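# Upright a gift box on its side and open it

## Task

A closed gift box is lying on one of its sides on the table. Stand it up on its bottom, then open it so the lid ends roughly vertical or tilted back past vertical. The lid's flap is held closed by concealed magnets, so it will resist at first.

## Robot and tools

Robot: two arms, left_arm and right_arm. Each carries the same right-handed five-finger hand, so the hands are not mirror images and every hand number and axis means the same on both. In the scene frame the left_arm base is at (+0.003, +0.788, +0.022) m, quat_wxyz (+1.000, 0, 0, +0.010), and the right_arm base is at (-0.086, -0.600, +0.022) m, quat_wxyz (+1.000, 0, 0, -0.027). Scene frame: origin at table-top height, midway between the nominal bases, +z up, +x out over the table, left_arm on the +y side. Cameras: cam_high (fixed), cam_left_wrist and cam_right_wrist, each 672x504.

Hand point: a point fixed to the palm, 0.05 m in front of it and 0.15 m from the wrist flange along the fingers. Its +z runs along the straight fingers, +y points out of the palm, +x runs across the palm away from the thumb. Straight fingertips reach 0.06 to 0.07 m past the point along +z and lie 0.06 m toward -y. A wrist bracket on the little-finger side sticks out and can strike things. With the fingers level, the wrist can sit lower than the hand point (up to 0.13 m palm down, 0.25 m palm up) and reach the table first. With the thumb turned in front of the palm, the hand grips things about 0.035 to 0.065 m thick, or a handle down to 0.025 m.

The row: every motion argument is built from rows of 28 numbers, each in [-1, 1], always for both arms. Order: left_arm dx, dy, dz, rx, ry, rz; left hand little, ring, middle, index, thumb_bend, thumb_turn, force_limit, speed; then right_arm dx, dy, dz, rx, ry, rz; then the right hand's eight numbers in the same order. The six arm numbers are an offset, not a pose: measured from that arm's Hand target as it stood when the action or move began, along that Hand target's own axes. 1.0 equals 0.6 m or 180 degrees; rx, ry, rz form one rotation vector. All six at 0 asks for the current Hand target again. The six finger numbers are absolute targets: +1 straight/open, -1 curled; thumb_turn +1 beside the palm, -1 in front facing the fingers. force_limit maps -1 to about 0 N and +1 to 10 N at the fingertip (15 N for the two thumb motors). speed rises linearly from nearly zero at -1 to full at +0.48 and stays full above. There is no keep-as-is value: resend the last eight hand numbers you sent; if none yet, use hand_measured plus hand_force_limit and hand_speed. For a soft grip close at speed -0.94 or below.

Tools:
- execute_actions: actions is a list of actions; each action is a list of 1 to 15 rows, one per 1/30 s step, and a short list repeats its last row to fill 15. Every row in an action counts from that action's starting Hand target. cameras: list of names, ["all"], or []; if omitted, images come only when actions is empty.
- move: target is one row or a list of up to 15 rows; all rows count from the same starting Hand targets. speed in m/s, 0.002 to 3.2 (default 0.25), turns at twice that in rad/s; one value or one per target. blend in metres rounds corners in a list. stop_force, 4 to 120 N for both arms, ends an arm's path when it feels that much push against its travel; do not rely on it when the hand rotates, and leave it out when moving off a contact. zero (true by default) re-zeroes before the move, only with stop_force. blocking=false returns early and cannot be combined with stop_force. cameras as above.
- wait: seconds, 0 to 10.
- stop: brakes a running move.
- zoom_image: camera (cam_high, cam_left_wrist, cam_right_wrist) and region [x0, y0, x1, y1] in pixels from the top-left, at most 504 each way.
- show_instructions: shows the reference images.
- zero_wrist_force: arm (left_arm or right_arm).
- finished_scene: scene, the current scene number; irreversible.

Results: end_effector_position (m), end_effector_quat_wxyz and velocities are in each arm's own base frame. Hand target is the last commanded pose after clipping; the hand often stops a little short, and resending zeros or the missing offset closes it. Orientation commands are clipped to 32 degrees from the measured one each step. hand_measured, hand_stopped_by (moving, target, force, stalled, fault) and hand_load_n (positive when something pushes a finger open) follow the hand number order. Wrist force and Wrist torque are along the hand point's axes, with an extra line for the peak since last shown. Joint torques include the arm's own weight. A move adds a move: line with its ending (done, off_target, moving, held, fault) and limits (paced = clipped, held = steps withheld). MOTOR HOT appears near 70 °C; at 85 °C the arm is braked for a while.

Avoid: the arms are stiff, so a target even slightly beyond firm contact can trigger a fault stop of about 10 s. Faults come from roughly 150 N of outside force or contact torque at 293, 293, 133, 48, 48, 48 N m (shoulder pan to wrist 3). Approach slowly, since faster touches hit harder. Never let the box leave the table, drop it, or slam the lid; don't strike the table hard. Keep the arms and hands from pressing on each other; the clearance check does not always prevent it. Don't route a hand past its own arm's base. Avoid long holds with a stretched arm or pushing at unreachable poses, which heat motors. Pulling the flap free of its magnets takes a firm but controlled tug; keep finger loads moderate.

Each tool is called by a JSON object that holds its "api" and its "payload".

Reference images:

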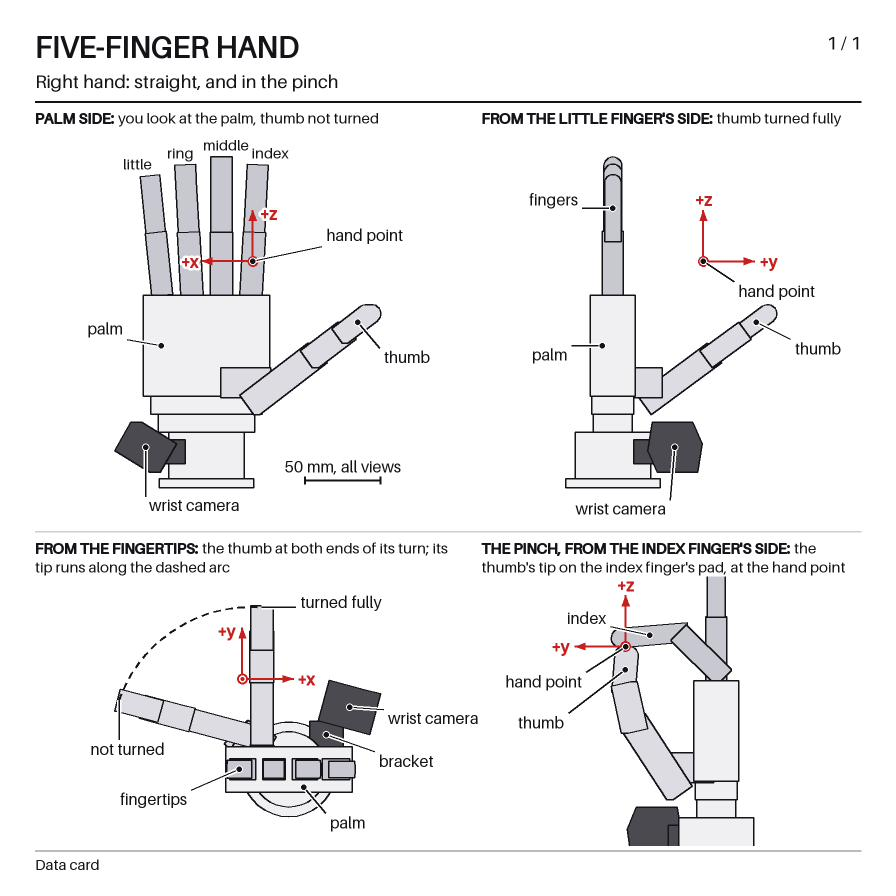

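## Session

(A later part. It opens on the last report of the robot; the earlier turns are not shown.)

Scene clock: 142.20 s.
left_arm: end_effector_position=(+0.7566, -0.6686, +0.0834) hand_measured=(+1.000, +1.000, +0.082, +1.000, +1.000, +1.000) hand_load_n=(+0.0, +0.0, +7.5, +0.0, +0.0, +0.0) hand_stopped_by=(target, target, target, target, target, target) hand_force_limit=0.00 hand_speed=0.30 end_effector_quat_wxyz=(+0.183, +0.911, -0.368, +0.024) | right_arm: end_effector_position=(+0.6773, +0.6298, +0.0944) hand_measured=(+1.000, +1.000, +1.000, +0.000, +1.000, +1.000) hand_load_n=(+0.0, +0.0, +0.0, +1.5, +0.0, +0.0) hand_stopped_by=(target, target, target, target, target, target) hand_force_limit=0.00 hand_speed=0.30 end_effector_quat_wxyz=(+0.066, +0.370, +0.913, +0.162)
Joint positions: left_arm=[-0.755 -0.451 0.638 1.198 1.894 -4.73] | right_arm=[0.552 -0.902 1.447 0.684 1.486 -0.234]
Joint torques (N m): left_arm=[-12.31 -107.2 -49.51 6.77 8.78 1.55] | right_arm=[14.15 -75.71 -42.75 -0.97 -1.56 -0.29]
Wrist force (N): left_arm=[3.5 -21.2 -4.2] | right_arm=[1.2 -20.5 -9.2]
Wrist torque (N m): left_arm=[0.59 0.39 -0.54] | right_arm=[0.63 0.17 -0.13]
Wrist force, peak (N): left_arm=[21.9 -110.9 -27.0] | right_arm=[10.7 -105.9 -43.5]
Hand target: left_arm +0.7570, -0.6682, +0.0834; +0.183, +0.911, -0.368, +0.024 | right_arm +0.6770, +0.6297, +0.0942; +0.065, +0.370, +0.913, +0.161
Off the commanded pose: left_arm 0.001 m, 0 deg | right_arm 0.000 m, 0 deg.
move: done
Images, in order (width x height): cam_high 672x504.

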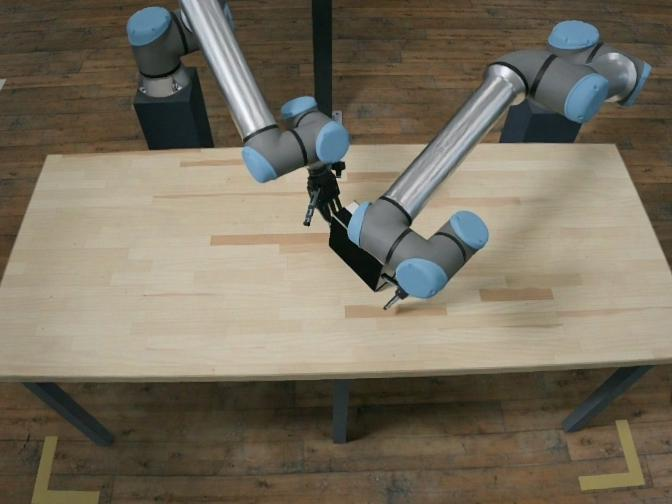

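{"api": "move", "payload": {"target": [-0.0462,0.002,-0.0225,0,0,0,1,1,0,1,1,1,0,0.3,0.05,0,0,0,0,0,1,1,1,0,1,1,0,0.3], "speed": 0.04, "cameras": ["all"]}}

{"api": "zoom_image", "payload": {"camera": "cam_high", "region": [280, 180, 420, 310]}}

Scene clock: 147.87 s.
left_arm: end_effector_position=(+0.7373, -0.6460, +0.0914) hand_measured=(+1.000, +1.000, +0.082, +1.000, +1.000, +1.000) hand_load_n=(+0.0, +0.0, +5.5, +0.0, +0.0, +0.0) hand_stopped_by=(target, target, target, target, target, target) hand_force_limit=0.00 hand_speed=0.30 end_effector_quat_wxyz=(+0.183, +0.911, -0.368, +0.024) | right_arm: end_effector_position=(+0.6556, +0.6505, +0.0943) hand_measured=(+1.000, +1.000, +1.000, +0.000, +1.000, +1.000) hand_load_n=(+0.0, +0.0, +0.0, +3.0, +0.0, +0.0) hand_stopped_by=(target, target, target, target, target, target) hand_force_limit=0.00 hand_speed=0.30 end_effector_quat_wxyz=(+0.065, +0.370, +0.913, +0.161)
Joint positions: left_arm=[-0.752 -0.526 0.773 1.14 1.894 -4.727] | right_arm=[0.591 -0.902 1.448 0.682 1.499 -0.198]
Joint torques (N m): left_arm=[-5.65 -140.35 -24.17 3.18 6.07 -0.43] | right_arm=[17.03 -78.12 -47.42 -5.63 1.87 1.75]
Wrist force (N): left_arm=[2.4 -16.4 -3.6] | right_arm=[1.0 -16.6 -6.4]
Wrist torque (N m): left_arm=[0.48 0.44 -0.45] | right_arm=[0.51 0.13 -0.14]
Wrist force, peak (N): left_arm=[3.3 -20.0 -3.7] | right_arm=[1.0 -19.9 -8.5]
Hand target: left_arm +0.7372, -0.6459, +0.0914; +0.183, +0.911, -0.368, +0.024 | right_arm +0.6555, +0.6506, +0.0942; +0.065, +0.370, +0.913, +0.161
Off the commanded pose: left_arm 0.000 m, 0 deg | right_arm 0.000 m, 0 deg.
move: done

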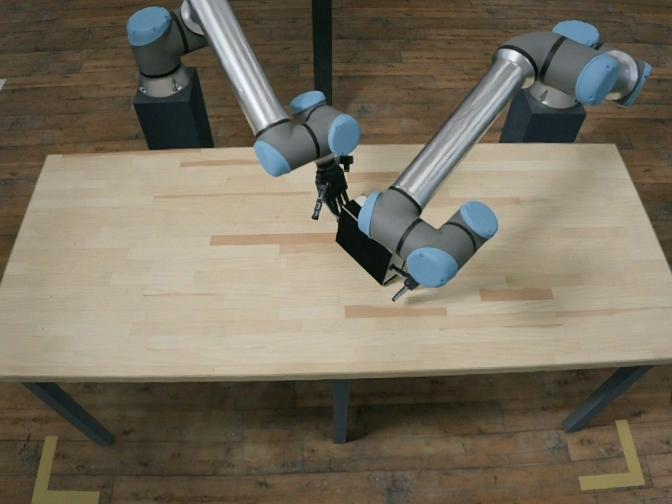

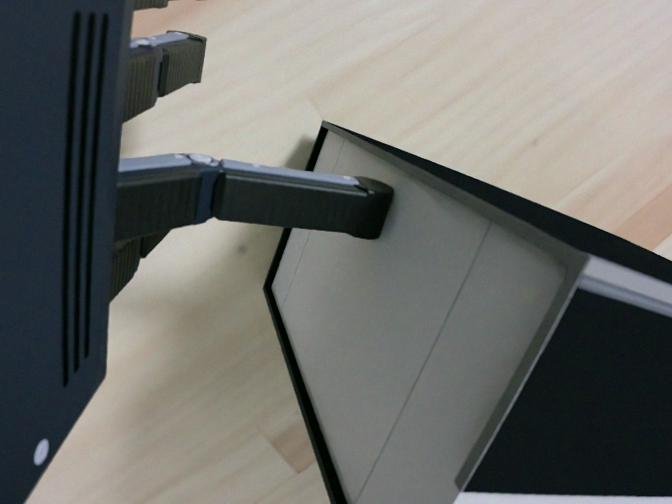

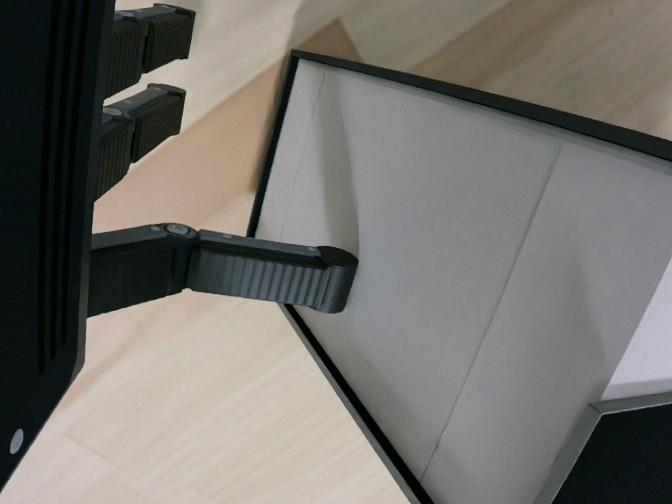

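Scaled by 3.600.

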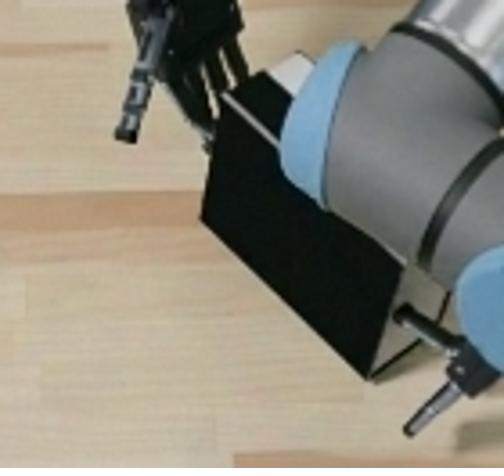

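{"api": "move", "payload": {"target": [0.0119,0.0205,-0.0623,0,0,0,1,1,0,1,1,1,0,0.3,0,0.0225,-0.0628,0,0,0,1,1,1,0,1,1,0,0.3], "speed": 0.04, "cameras": ["all"]}}

{"api": "zoom_image", "payload": {"camera": "cam_high", "region": [280, 180, 420, 310]}}

Scene clock: 156.07 s.
left_arm: end_effector_position=(+0.7374, -0.6457, +0.1310) hand_measured=(+1.000, +1.000, +0.082, +1.000, +1.000, +1.000) hand_load_n=(+0.0, +0.0, +4.5, +0.0, -0.5, +0.0) hand_stopped_by=(target, target, target, target, target, target) hand_force_limit=0.00 hand_speed=0.30 end_effector_quat_wxyz=(+0.183, +0.911, -0.368, +0.024) | right_arm: end_effector_position=(+0.6553, +0.6504, +0.1339) hand_measured=(+1.000, +1.000, +1.000, +0.000, +1.000, +1.000) hand_load_n=(+0.0, +0.0, +0.0, +2.5, +0.0, +0.0) hand_stopped_by=(target, target, target, target, target, target) hand_force_limit=0.00 hand_speed=0.30 end_effector_quat_wxyz=(+0.065, +0.370, +0.913, +0.161)
Joint positions: left_arm=[-0.752 -0.547 0.742 1.191 1.894 -4.727] | right_arm=[0.591 -0.935 1.425 0.738 1.499 -0.198]
Joint torques (N m): left_arm=[-0.76 -141.29 -51.56 6.08 7.05 1.73] | right_arm=[-3.87 -89.53 -45.49 2.37 0.2 -0.74]
Wrist force (N): left_arm=[1.7 -11.2 -2.2] | right_arm=[0.2 -11.6 -4.3]
Wrist torque (N m): left_arm=[0.38 0.31 -0.35] | right_arm=[0.43 0.15 -0.13]
Wrist force, peak (N): left_arm=[2.9 -17.7 -3.4] | right_arm=[0.9 -17.8 -6.7]
Hand target: left_arm +0.7374, -0.6457, +0.1314; +0.183, +0.911, -0.368, +0.024 | right_arm +0.6553, +0.6504, +0.1343; +0.065, +0.370, +0.913, +0.161
Off the commanded pose: left_arm 0.000 m, 0 deg | right_arm 0.000 m, 0 deg.
move: done

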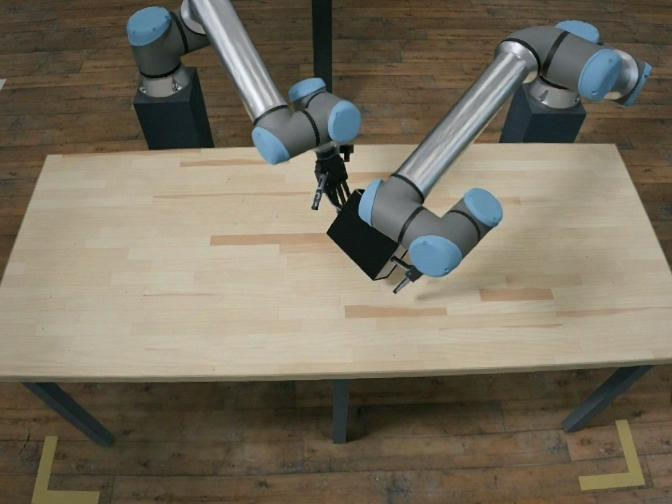

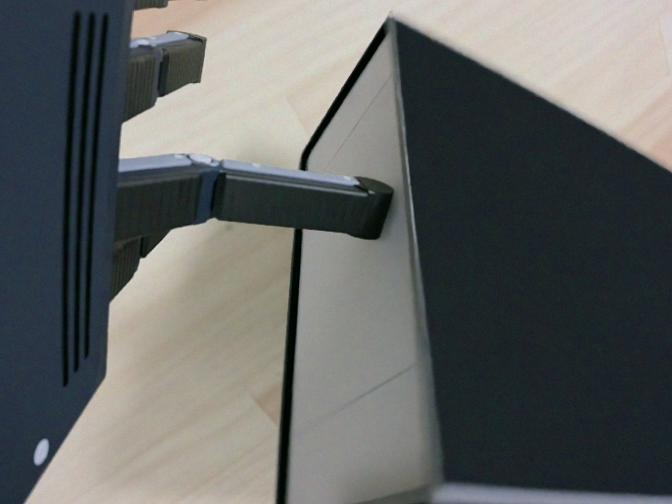

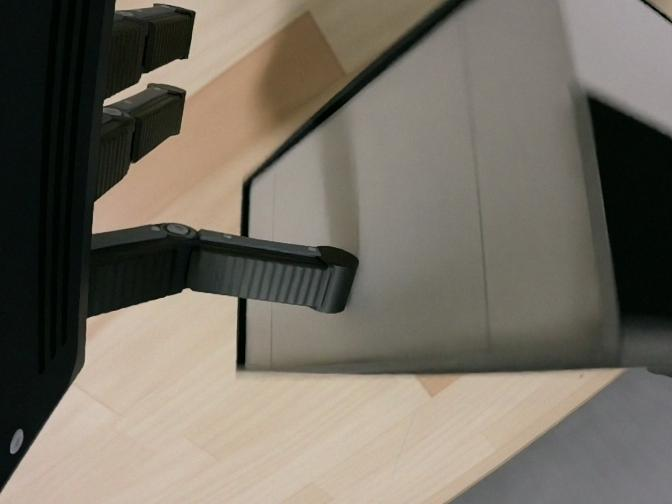

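Scaled by 3.600.

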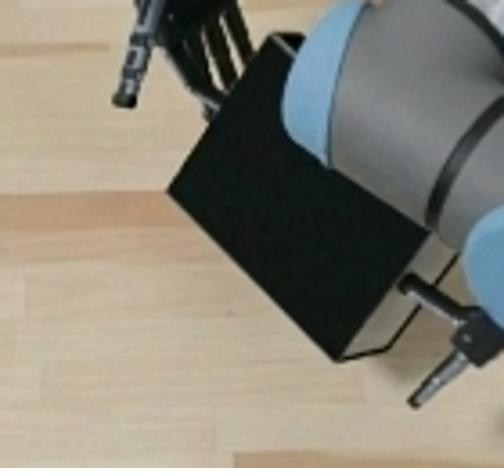

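{"api": "wait", "payload": {"seconds": 0.1, "cameras": ["all"]}}

{"api": "zoom_image", "payload": {"camera": "cam_high", "region": [280, 180, 420, 310]}}

Scene clock: 158.33 s.
left_arm: end_effector_position=(+0.7374, -0.6457, +0.1314) hand_measured=(+1.000, +1.000, +0.082, +1.000, +1.000, +1.000) hand_load_n=(+0.0, +0.0, +4.0, +0.0, +0.0, +0.0) hand_stopped_by=(target, target, target, target, target, target) hand_force_limit=0.00 hand_speed=0.30 end_effector_quat_wxyz=(+0.183, +0.911, -0.368, +0.024) | right_arm: end_effector_position=(+0.6553, +0.6504, +0.1342) hand_measured=(+1.000, +1.000, +1.000, +0.000, +1.000, +1.000) hand_load_n=(+0.0, +0.0, +0.0, +3.0, -0.5, +0.0) hand_stopped_by=(target, target, target, target, target, target) hand_force_limit=0.00 hand_speed=0.30 end_effector_quat_wxyz=(+0.065, +0.370, +0.913, +0.161)
Joint positions: left_arm=[-0.752 -0.547 0.742 1.192 1.894 -4.727] | right_arm=[0.591 -0.935 1.425 0.738 1.499 -0.198]
Joint torques (N m): left_arm=[-2.77 -140.8 -51.35 6.47 6.94 1.49] | right_arm=[-12.24 -91.04 -45.44 2.7 -3.27 -0.93]
Wrist force (N): left_arm=[1.4 -10.9 -2.3] | right_arm=[0.5 -11.1 -4.4]
Wrist torque (N m): left_arm=[0.39 0.34 -0.36] | right_arm=[0.50 0.12 -0.09]
Wrist force, peak (N): left_arm=[1.8 -11.4 -2.3] | right_arm=[0.6 -11.8 -5.0]
Hand target: left_arm +0.7374, -0.6457, +0.1314; +0.183, +0.911, -0.368, +0.024 | right_arm +0.6553, +0.6504, +0.1343; +0.065, +0.370, +0.913, +0.161
Off the commanded pose: left_arm 0.000 m, 0 deg | right_arm 0.000 m, 0 deg.
wait: 0.10 s; at rest from the start

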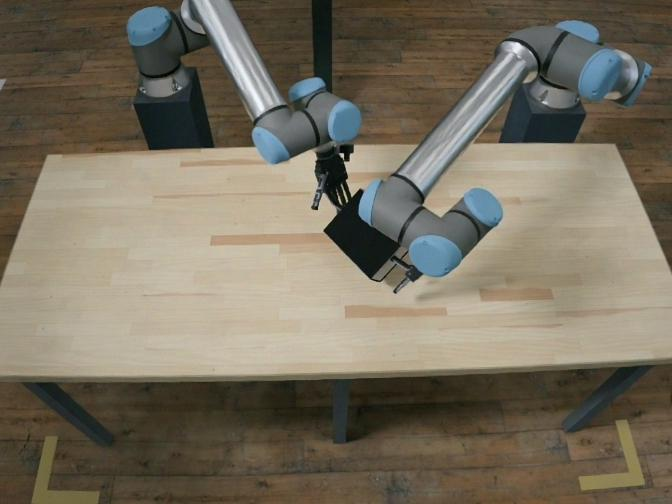

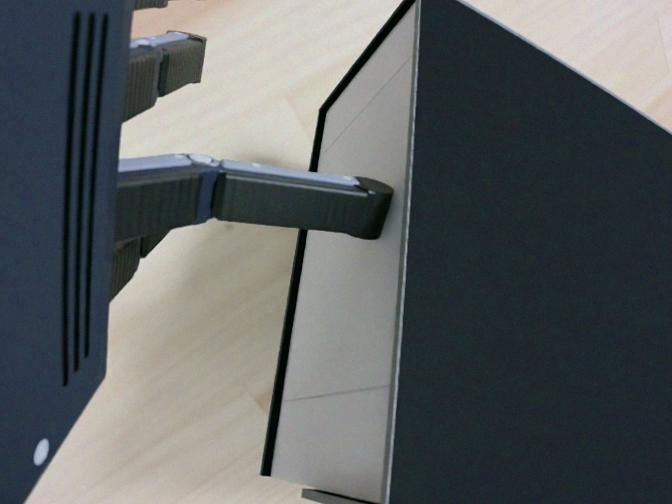

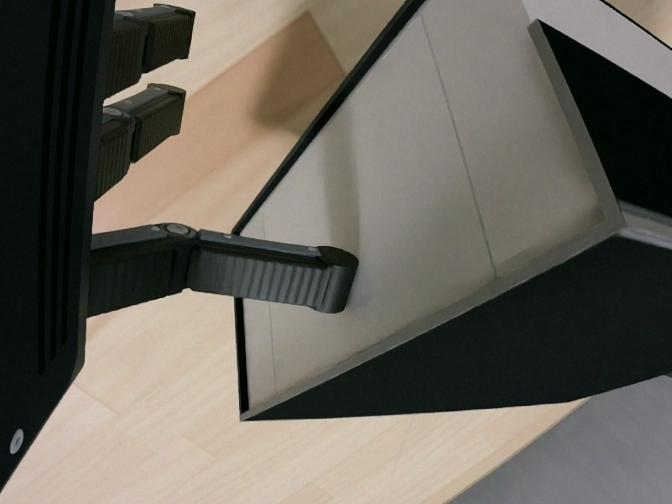

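Scaled by 3.600.

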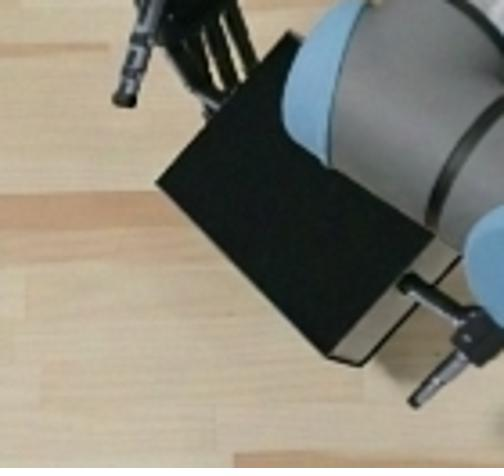

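{"api": "move", "payload": {"target": [-0.0163,-0.029,0.0854,0,0,0,1,1,0,1,1,1,0,0.3,0,-0.0314,0.0862,0,0,0,1,1,1,0,1,1,0,0.3], "speed": 0.04, "cameras": ["all"]}}

{"api": "zoom_image", "payload": {"camera": "cam_high", "region": [280, 180, 420, 310]}}

Scene clock: 164.00 s.
left_arm: end_effector_position=(+0.7375, -0.6457, +0.0767) hand_measured=(+1.000, +1.000, +0.080, +1.000, +1.000, +1.000) hand_load_n=(+0.0, +0.0, +3.0, +0.0, +0.0, +0.0) hand_stopped_by=(target, target, target, target, target, target) hand_force_limit=0.00 hand_speed=0.30 end_effector_quat_wxyz=(+0.183, +0.911, -0.368, +0.024) | right_arm: end_effector_position=(+0.6554, +0.6504, +0.0795) hand_measured=(+1.000, +1.000, +1.000, +0.000, +1.000, +1.000) hand_load_n=(+0.0, +0.0, +0.0, +2.5, +0.0, +0.0) hand_stopped_by=(target, target, target, target, target, target) hand_force_limit=0.00 hand_speed=0.30 end_effector_quat_wxyz=(+0.065, +0.370, +0.913, +0.161)
Joint positions: left_arm=[-0.752 -0.518 0.783 1.122 1.894 -4.727] | right_arm=[0.591 -0.89 1.456 0.662 1.499 -0.198]
Joint torques (N m): left_arm=[-0.21 -100.48 -23.92 2.51 5.62 0.92] | right_arm=[-9.55 -75.22 -30.53 -3.59 -3.34 -0.92]
Wrist force (N): left_arm=[1.3 -10.2 -2.5] | right_arm=[-0.2 -10.8 -4.0]
Wrist torque (N m): left_arm=[0.30 0.37 -0.32] | right_arm=[0.36 0.22 -0.17]
Wrist force, peak (N): left_arm=[1.7 -11.3 -2.8] | right_arm=[0.2 -11.9 -4.7]
Hand target: left_arm +0.7375, -0.6457, +0.0764; +0.183, +0.911, -0.368, +0.024 | right_arm +0.6554, +0.6504, +0.0792; +0.065, +0.370, +0.913, +0.161
Off the commanded pose: left_arm 0.000 m, 0 deg | right_arm 0.000 m, 0 deg.
move: done

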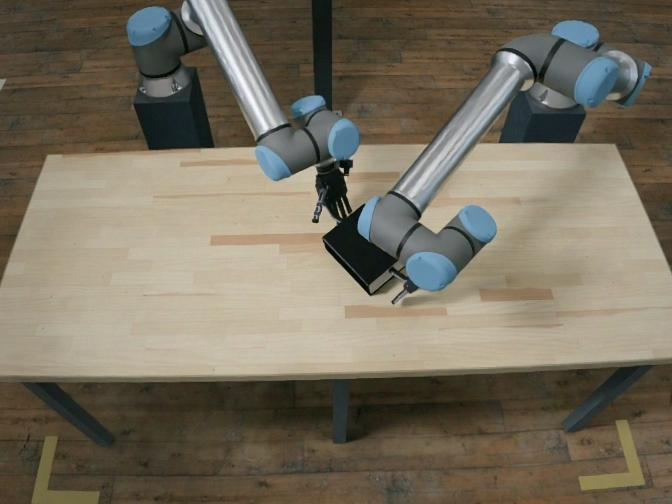

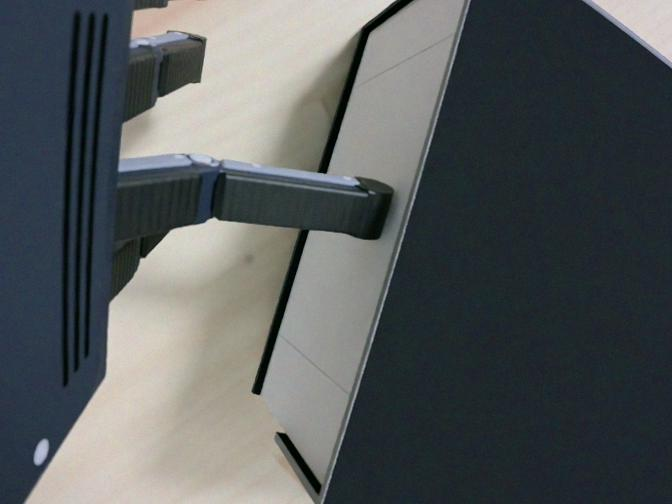

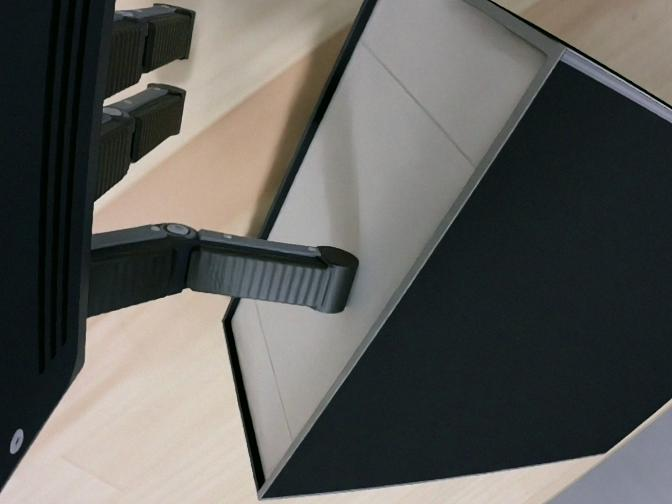

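Scaled by 3.600.

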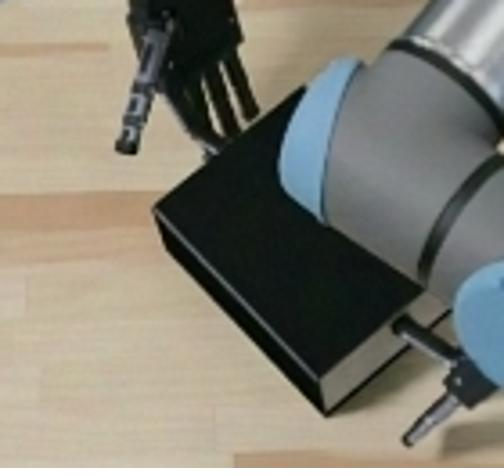

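{"api": "move", "payload": {"target": [-0.0065,-0.0116,0.0342,0,0,0,1,1,0,1,1,1,0,0.3,0,-0.0125,0.0345,0,0,0,1,1,1,0,1,1,0,0.3], "speed": 0.03, "stop_force": 12}}

{"api": "move", "payload": {"target": [0.0073,-0.0632,-0.02,0,0,0,1,1,0,1,1,1,0,0.3,0,-0.0627,-0.0228,0,0,0,1,1,1,0,1,1,0,0.3], "speed": 0.04, "cameras": ["all"]}}

{"api": "zoom_image", "payload": {"camera": "cam_high", "region": [280, 180, 420, 310]}}

Scene clock: 172.17 s.
left_arm: end_effector_position=(+0.7376, -0.6456, +0.0601) hand_measured=(+1.000, +1.000, +0.080, +1.000, +1.000, +1.000) hand_load_n=(+0.0, +0.0, -1.5, -1.0, +0.0, +0.0) hand_stopped_by=(target, target, target, target, target, target) hand_force_limit=0.00 hand_speed=0.30 end_effector_quat_wxyz=(+0.183, +0.911, -0.368, +0.024) | right_arm: end_effector_position=(+0.6554, +0.6504, +0.0660) hand_measured=(+1.000, +1.000, +1.000, +0.000, +1.000, +1.000) hand_load_n=(+0.0, +0.0, -0.5, +3.0, +0.0, +0.0) hand_stopped_by=(target, target, target, target, target, target) hand_force_limit=0.00 hand_speed=0.30 end_effector_quat_wxyz=(+0.065, +0.370, +0.913, +0.161)
Joint positions: left_arm=[-0.751 -0.507 0.792 1.102 1.894 -4.727] | right_arm=[0.591 -0.878 1.462 0.643 1.499 -0.198]
Joint torques (N m): left_arm=[-21.66 -127.53 -45.08 5.11 2.67 0.04] | right_arm=[-0.41 -88.1 -41.35 2.77 -3.39 1.14]
Wrist force (N): left_arm=[2.1 -8.1 -10.8] | right_arm=[0.7 -9.2 -9.6]
Wrist torque (N m): left_arm=[0.40 0.42 -0.31] | right_arm=[0.66 0.19 -0.11]
Wrist force, peak (N): left_arm=[5.9 -5.9 -36.7] | right_arm=[0.2 -8.5 -46.3]
Hand target: left_arm +0.7376, -0.6456, +0.0601; +0.183, +0.911, -0.368, +0.024 (not the last commanded pose) | right_arm +0.6554, +0.6504, +0.0660; +0.065, +0.370, +0.913, +0.161 (not the last commanded pose)
Off the commanded pose: left_arm 0.006 m, 0 deg | right_arm 0.009 m, 0 deg.
move: contact (left_arm, right_arm)

Scene clock: 173.67 s.
left_arm: end_effector_position=(+0.7674, -0.6193, +0.0601) hand_measured=(+1.000, +1.000, +0.080, +1.000, +1.000, +1.000) hand_load_n=(+0.0, +0.0, +0.0, -5.0, +0.0, +0.0) hand_stopped_by=(target, target, target, target, target, target) hand_force_limit=0.00 hand_speed=0.30 end_effector_quat_wxyz=(+0.183, +0.911, -0.368, +0.024) | right_arm: end_effector_position=(+0.6277, +0.6218, +0.0660) hand_measured=(+1.000, +1.000, +1.000, +0.000, +1.000, +1.000) hand_load_n=(+0.0, +0.0, -0.5, +0.0, +0.0, +0.0) hand_stopped_by=(target, target, target, target, target, target) hand_force_limit=0.00 hand_speed=0.30 end_effector_quat_wxyz=(+0.065, +0.370, +0.913, +0.161)
Joint positions: left_arm=[-0.711 -0.479 0.739 1.14 1.901 -4.685] | right_arm=[0.579 -0.932 1.561 0.6 1.496 -0.209]
Joint torques (N m): left_arm=[16.27 -98.16 -49.9 4.89 2.33 2.2] | right_arm=[-11.79 -87.04 -23.56 -0.14 -2.7 -1.84]
Wrist force (N): left_arm=[-0.1 4.9 -0.8] | right_arm=[2.1 0.2 -0.5]
Wrist torque (N m): left_arm=[-0.20 0.24 -0.13] | right_arm=[0.04 -0.23 0.25]
Wrist force, peak (N): left_arm=[2.5 -7.6 -10.9] | right_arm=[-0.2 -8.8 -9.6]
Hand target: left_arm +0.7676, -0.6192, +0.0601; +0.183, +0.911, -0.368, +0.024 | right_arm +0.6275, +0.6217, +0.0660; +0.065, +0.370, +0.913, +0.161
Off the commanded pose: left_arm 0.000 m, 0 deg | right_arm 0.000 m, 0 deg.
move: done

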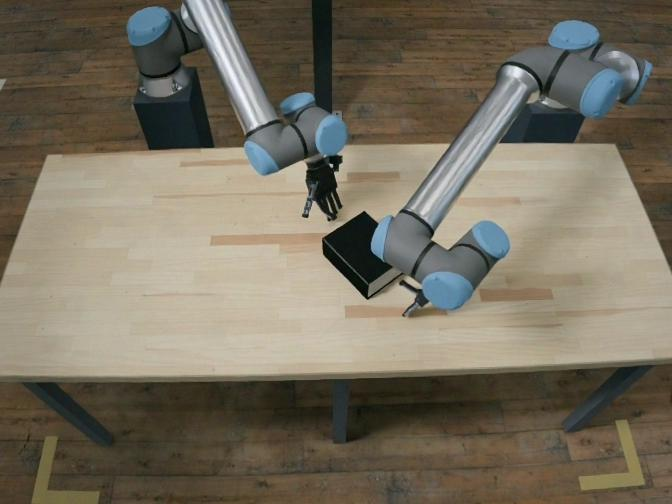

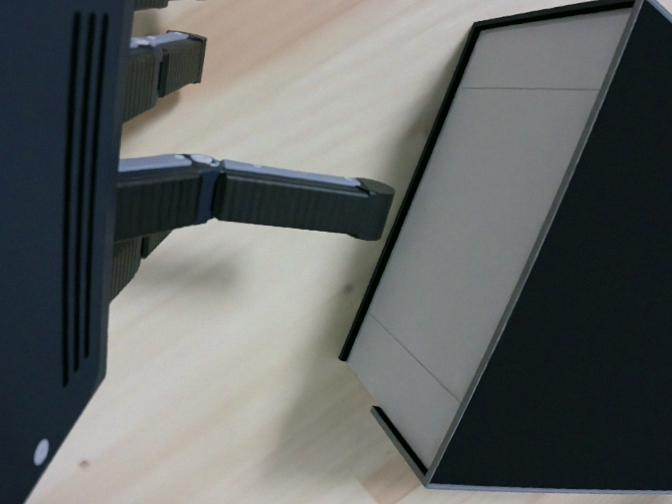

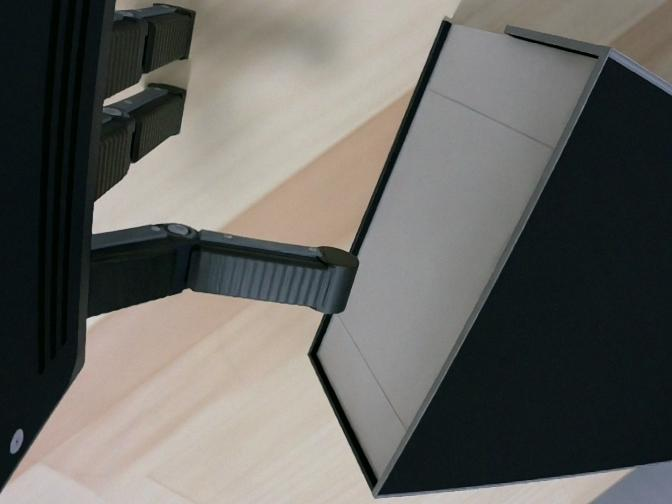

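Scaled by 3.600.

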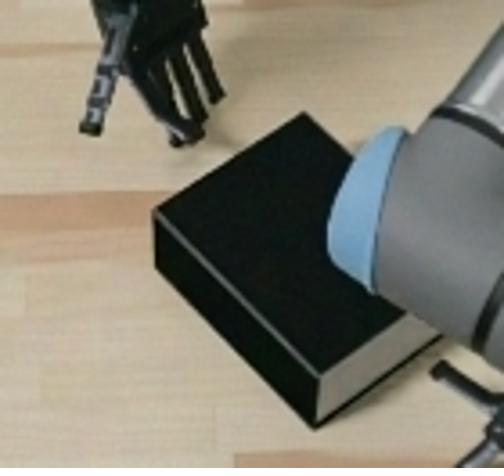

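{"api": "move", "payload": {"target": [[0.0385,0.068,-0.202,0,0,0,1,1,1,1,1,1,0,0.3,0,0,0,0,0,0,1,1,1,0,1,1,0,0.3],[0.011,0.305,-0.127,0.101,-0.062,0.025,1,1,1,1,1,1,0,0.3,0.11,-0.012,0.033,0,0,0,1,1,1,0,1,1,0,0.3]], "speed": 0.15, "cameras": ["all"]}}

{"api": "zoom_image", "payload": {"camera": "cam_high", "region": [280, 160, 420, 310]}}

Scene clock: 189.40 s.
left_arm: end_effector_position=(+0.6966, -0.6814, +0.1900) hand_measured=(+1.000, +1.000, +1.000, +1.000, +1.000, +1.000) hand_load_n=(+0.0, +0.0, +0.5, +0.0, +0.0, +0.0) hand_stopped_by=(target, target, target, target, target, target) hand_force_limit=0.00 hand_speed=0.30 end_effector_quat_wxyz=(+0.067, +0.916, -0.396, +0.010) | right_arm: end_effector_position=(+0.6113, +0.6389, +0.0607) hand_measured=(+1.000, +0.998, +0.870, +0.000, +1.000, +1.000) hand_load_n=(+0.0, -8.5, -10.5, -0.5, +0.0, +0.0) hand_stopped_by=(target, target, target, target, target, target) hand_force_limit=0.00 hand_speed=0.30 end_effector_quat_wxyz=(+0.066, +0.368, +0.913, +0.162)
Joint positions: left_arm=[-0.86 -0.532 0.589 1.438 1.684 -4.759] | right_arm=[0.612 -0.926 1.561 0.589 1.506 -0.182]
Joint torques (N m): left_arm=[-7.82 -104.53 -52.78 6 -2.6 -1.73] | right_arm=[3.84 -71.9 -26.47 3.16 0.74 0.36]
Wrist force (N): left_arm=[-0.9 0.2 2.4] | right_arm=[6.5 9.5 -17.1]
Wrist torque (N m): left_arm=[-0.15 0.25 0.14] | right_arm=[0.24 0.52 0.76]
Wrist force, peak (N): left_arm=[0.0 5.6 -1.2] | right_arm=[-57.1 23.6 -157.8]
Hand target: left_arm +0.6965, -0.6815, +0.1900; +0.067, +0.916, -0.396, +0.010 (not the last commanded pose) | right_arm +0.6113, +0.6389, +0.0607; +0.066, +0.368, +0.913, +0.162 (not the last commanded pose)
Off the commanded pose: left_arm 0.056 m, 8 deg | right_arm 0.045 m, 0 deg.
FORCE FAULT: contact force on the right arm reached its limit, and that arm stopped. The contact can be on any part of that arm, not only on its tool. That arm's remaining commands of this call were not run. That arm is still stopped at the end of this call. That arm stays stopped for about 9 more seconds. Until then a move that you send moves the other arm only, and its call returns only when the move has ended. Once the stop has ended, the next robot result says so. If the stop ends while you think or write, that arm runs what you send next, counted from a new Hand target: where the arm stands when the stop ends. While its stop runs, that arm, its gripper or tool too, takes no new command. Until it ends, the stop uses up actions while you think or wait. An arm that is not stopped still takes commands.
move: fault (right_arm), off_target (left_arm; braked at the fault stop of right_arm); path passed 1 of 2 targets

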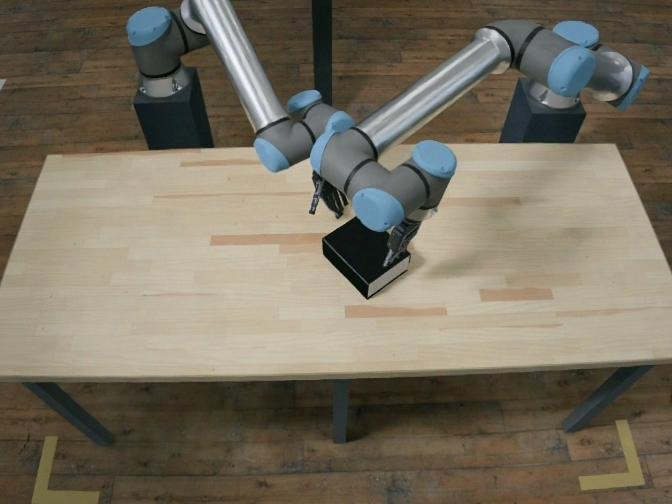

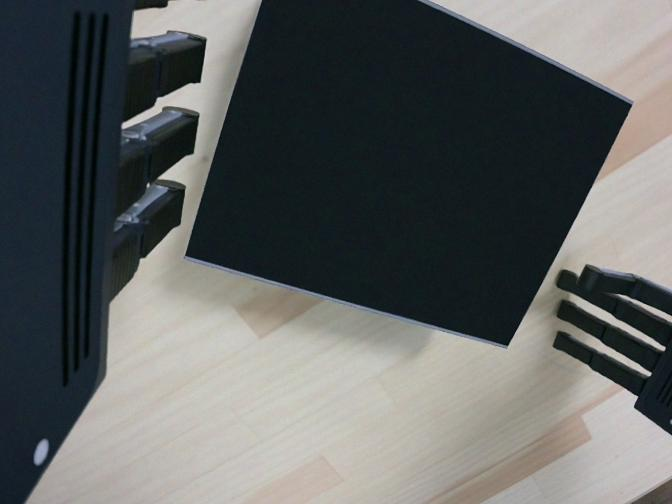

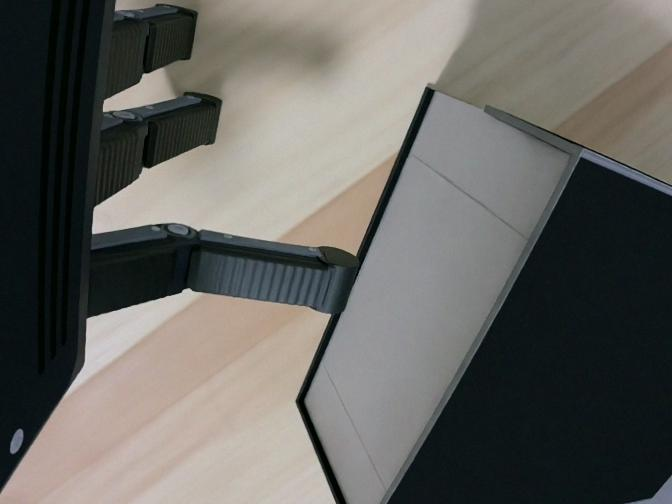

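Scaled by 3.360.

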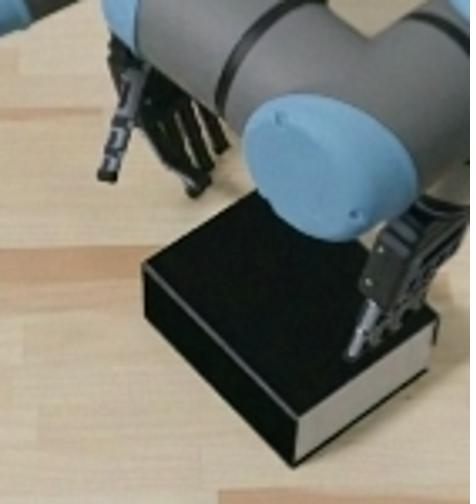

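{"api": "move", "payload": {"target": [-0.003,0.092,0.01,0.036,-0.023,0.009,1,1,1,1,1,1,0,0.3,0,0,0,0,0,0,1,1,1,0,1,1,0,0.3], "speed": 0.15}}

{"api": "wait", "payload": {"seconds": 6}}

Scene clock: 200.60 s.
left_arm: end_effector_position=(+0.6550, -0.7183, +0.1903) hand_measured=(+1.000, +1.000, +1.000, +1.000, +1.000, +1.000) hand_load_n=(+0.0, +0.0, +0.0, -0.5, +0.0, +0.0) hand_stopped_by=(target, target, target, target, target, target) hand_force_limit=0.00 hand_speed=0.30 end_effector_quat_wxyz=(+0.001, +0.912, -0.410, +0.000) | right_arm: end_effector_position=(+0.6113, +0.6389, +0.0607) hand_measured=(+1.000, +0.998, +0.870, +0.000, +1.000, +1.000) hand_load_n=(+0.0, -8.0, -10.0, +0.5, +0.0, +0.0) hand_stopped_by=(target, target, target, target, target, target) hand_force_limit=0.00 hand_speed=0.30 end_effector_quat_wxyz=(+0.066, +0.368, +0.913, +0.162)
Joint positions: left_arm=[-0.946 -0.497 0.523 1.544 1.573 -4.812] | right_arm=[0.612 -0.926 1.561 0.589 1.506 -0.182]
Joint torques (N m): left_arm=[-6.18 -102.55 -51.09 6.41 -2.77 -2.08] | right_arm=[2.34 -54.01 -14.36 3.43 -0.12 0.17]
Wrist force (N): left_arm=[-1.1 -0.2 2.4] | right_arm=[6.4 9.0 -15.5]
Wrist torque (N m): left_arm=[-0.18 0.20 0.14] | right_arm=[0.14 0.52 0.74]
Wrist force, peak (N): left_arm=[-1.0 1.4 2.4] | right_arm=[6.3 10.2 -17.1]
Hand target: left_arm +0.6549, -0.7184, +0.1903; +0.001, +0.912, -0.410, +0.000 | right_arm +0.6113, +0.6389, +0.0607; +0.066, +0.368, +0.913, +0.162
Off the commanded pose: left_arm 0.000 m, 0 deg | right_arm 0.000 m, 0 deg.
FORCE FAULT, CONTINUED: the right arm's stop, for the force fault that an earlier result reported, is over. The rest of the stop counts as 18 of the actions that you can send in this scene. The stop ended before this call began, so that arm ran this call's commands, counted from a new Hand target: where the arm stood when the stop ended. During its stop the right arm's controller moved it back a little.
move: done

Scene clock: 206.60 s.
left_arm: end_effector_position=(+0.6549, -0.7184, +0.1903) hand_measured=(+1.000, +1.000, +1.000, +1.000, +1.000, +1.000) hand_load_n=(+0.0, +0.0, +0.0, +0.0, -0.5, +0.0) hand_stopped_by=(target, target, target, target, target, target) hand_force_limit=0.00 hand_speed=0.30 end_effector_quat_wxyz=(+0.001, +0.912, -0.410, +0.000) | right_arm: end_effector_position=(+0.6113, +0.6389, +0.0607) hand_measured=(+1.000, +0.998, +0.870, +0.000, +1.000, +1.000) hand_load_n=(+0.0, -8.0, -10.0, +0.0, +0.0, +0.0) hand_stopped_by=(target, target, target, target, target, target) hand_force_limit=0.00 hand_speed=0.30 end_effector_quat_wxyz=(+0.066, +0.368, +0.913, +0.162)
Joint positions: left_arm=[-0.946 -0.496 0.523 1.544 1.572 -4.812] | right_arm=[0.612 -0.926 1.561 0.589 1.506 -0.182]
Joint torques (N m): left_arm=[-8.83 -106.16 -51.71 6.34 -2.62 -2.12] | right_arm=[3.38 -53.8 -14.65 3.52 -0.15 0.14]
Wrist force (N): left_arm=[-0.9 0.0 2.3] | right_arm=[6.8 9.5 -15.4]
Wrist torque (N m): left_arm=[-0.14 0.18 0.15] | right_arm=[0.20 0.47 0.78]
Wrist force, peak (N): left_arm=[-1.0 0.1 2.8] | right_arm=[7.0 9.2 -16.0]
Hand target: left_arm +0.6549, -0.7184, +0.1903; +0.001, +0.912, -0.410, +0.000 | right_arm +0.6113, +0.6389, +0.0607; +0.066, +0.368, +0.913, +0.162
Off the commanded pose: left_arm 0.000 m, 0 deg | right_arm 0.000 m, 0 deg.
wait: 6.00 s; at rest by 0.17 s

{"api": "move", "payload": {"target": [[0,0,0,0,0,0,1,1,1,1,1,1,0,0.3,0,0.0114,-0.0313,0,0,0,1,1,1,0,1,1,0,0.3],[0,0,0,0,0,0,1,1,1,1,1,1,0,0.3,0.07,0.0114,-0.0313,0.111,0,0,1,1,1,0,1,1,0,0.3],[0,0,0,0,0,0,1,1,1,1,1,1,0,0.3,0.07,-0.0017,0.0047,0.111,0,0,1,1,1,0,1,1,0,0.3]], "speed": 0.08}}

{"api": "move", "payload": {"target": [0,0,0.25,0,0,0,1,1,1,1,1,1,0,0.3,0,0,0,0,0,0,1,1,1,0,1,1,0,0.3], "speed": 0.03, "stop_force": 25, "cameras": ["all"]}}

{"api": "zoom_image", "payload": {"camera": "cam_high", "region": [280, 160, 420, 310]}}

Scene clock: 217.70 s.
left_arm: end_effector_position=(+0.6549, -0.7184, +0.1903) hand_measured=(+1.000, +1.000, +1.000, +1.000, +1.000, +1.000) hand_load_n=(+0.0, +0.0, +0.0, +0.0, +0.0, +0.0) hand_stopped_by=(target, target, target, target, target, target) hand_force_limit=0.00 hand_speed=0.30 end_effector_quat_wxyz=(+0.001, +0.912, -0.410, +0.000) | right_arm: end_effector_position=(+0.5811, +0.6680, +0.0580) hand_measured=(+1.000, +1.000, +0.870, +0.000, +1.000, +1.000) hand_load_n=(+0.0, +0.0, +0.0, +0.0, -0.5, +0.0) hand_stopped_by=(target, target, target, target, target, target) hand_force_limit=0.00 hand_speed=0.30 end_effector_quat_wxyz=(+0.001, +0.374, +0.927, +0.001)
Joint positions: left_arm=[-0.946 -0.496 0.523 1.544 1.572 -4.812] | right_arm=[0.684 -0.783 1.311 1.039 1.572 -0.12]
Joint torques (N m): left_arm=[-8.01 -104.87 -52.13 6.19 -2.74 -1.66] | right_arm=[16.18 -80.35 -24.41 0.9 2.97 2.11]
Wrist force (N): left_arm=[-0.9 0.2 2.2] | right_arm=[2.4 -1.3 -0.3]
Wrist torque (N m): left_arm=[-0.11 0.18 0.15] | right_arm=[-0.21 -0.33 -0.07]
Wrist force, peak (N): left_arm=[-1.2 -0.1 2.8] | right_arm=[6.9 9.4 -16.1]
Hand target: left_arm +0.6549, -0.7184, +0.1903; +0.001, +0.912, -0.410, +0.000 | right_arm +0.5811, +0.6680, +0.0577; +0.001, +0.374, +0.927, +0.001
Off the commanded pose: left_arm 0.000 m, 0 deg | right_arm 0.000 m, 0 deg.
move: done

Scene clock: 220.13 s.
left_arm: end_effector_position=(+0.6549, -0.7184, +0.1577) hand_measured=(+1.000, +1.000, +1.000, +1.000, +1.000, +1.000) hand_load_n=(+0.0, +0.0, +0.0, +0.0, +0.0, +0.0) hand_stopped_by=(target, target, target, target, target, target) hand_force_limit=0.00 hand_speed=0.30 end_effector_quat_wxyz=(+0.001, +0.912, -0.410, +0.000) | right_arm: end_effector_position=(+0.5811, +0.6680, +0.0577) hand_measured=(+1.000, +1.000, +0.870, +0.000, +1.000, +1.000) hand_load_n=(+0.0, +0.0, +0.0, +0.0, +0.0, +0.0) hand_stopped_by=(target, target, target, target, target, target) hand_force_limit=0.00 hand_speed=0.30 end_effector_quat_wxyz=(+0.001, +0.374, +0.927, +0.001)
Joint positions: left_arm=[-0.946 -0.491 0.569 1.492 1.572 -4.813] | right_arm=[0.684 -0.783 1.311 1.039 1.572 -0.12]
Joint torques (N m): left_arm=[-6.19 -141.69 -51.72 6.28 -1.93 -1.38] | right_arm=[18.93 -77.74 -24.78 1.01 3.14 2.09]
Wrist force (N): left_arm=[-0.6 -0.1 2.4] | right_arm=[2.1 -1.4 -0.6]
Wrist torque (N m): left_arm=[-0.16 0.14 0.16] | right_arm=[-0.21 -0.28 -0.08]
Wrist force, peak (N): left_arm=[-1.0 0.0 3.2] | right_arm=[2.7 -1.7 -0.6]
Hand target: left_arm +0.6549, -0.7184, +0.1577; +0.001, +0.912, -0.410, +0.000 (not the last commanded pose) | right_arm +0.5811, +0.6680, +0.0577; +0.001, +0.374, +0.927, +0.001
Off the commanded pose: left_arm 0.117 m, 0 deg | right_arm 0.000 m, 0 deg.
move: held (left_arm; a check stopped the path); limits=held
pose unreachable (left arm): on one or more control steps of this call, first in action 0 (counted from 0), this arm could not follow its commanded pose, so it was not sent that pose on those steps. It may still have moved: this result reports where it is.
cause: moving toward the commanded pose would bring a part of the arm too close to another arm (a part of this arm just beyond joint 3 (elbow) and a part of the right arm just beyond its joint 3 (elbow), 9 mm apart when this arm was first held).

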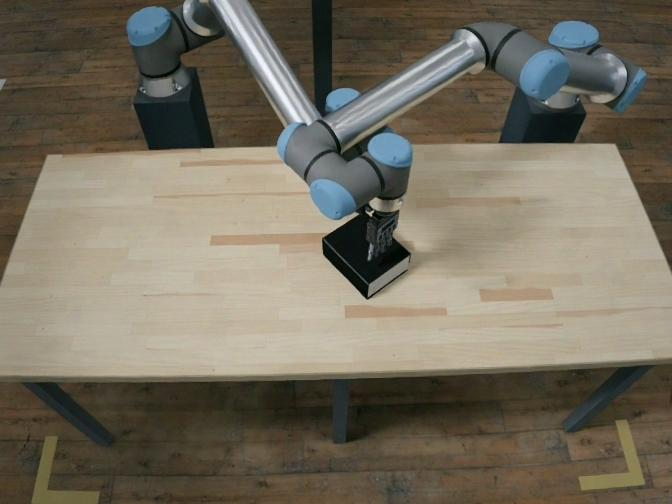

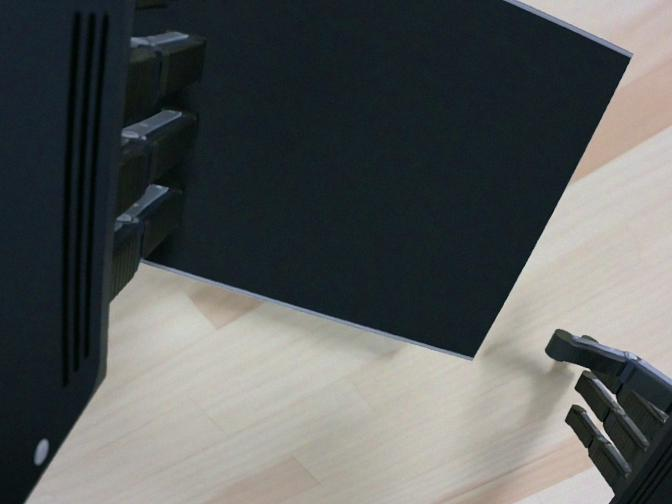

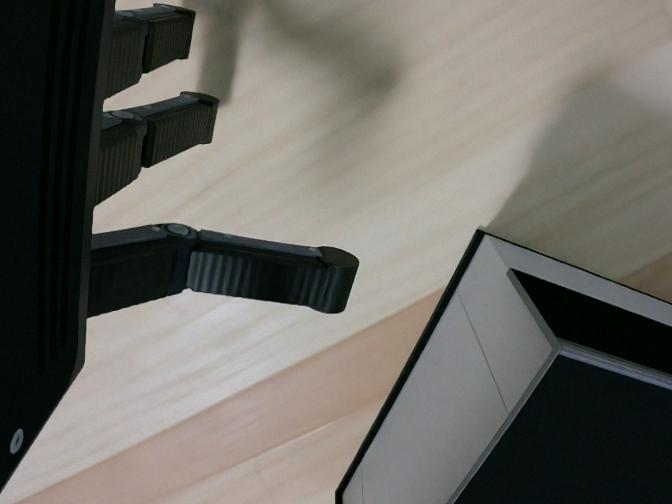

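Scaled by 3.360.

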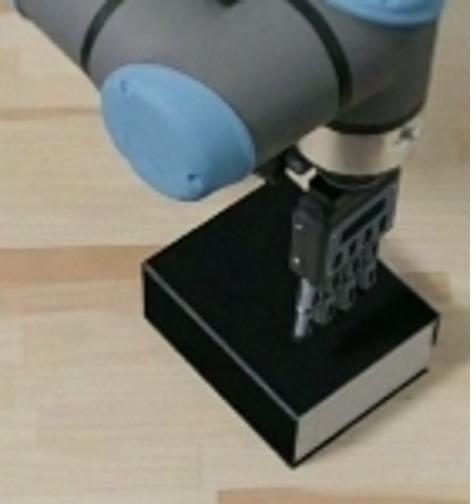

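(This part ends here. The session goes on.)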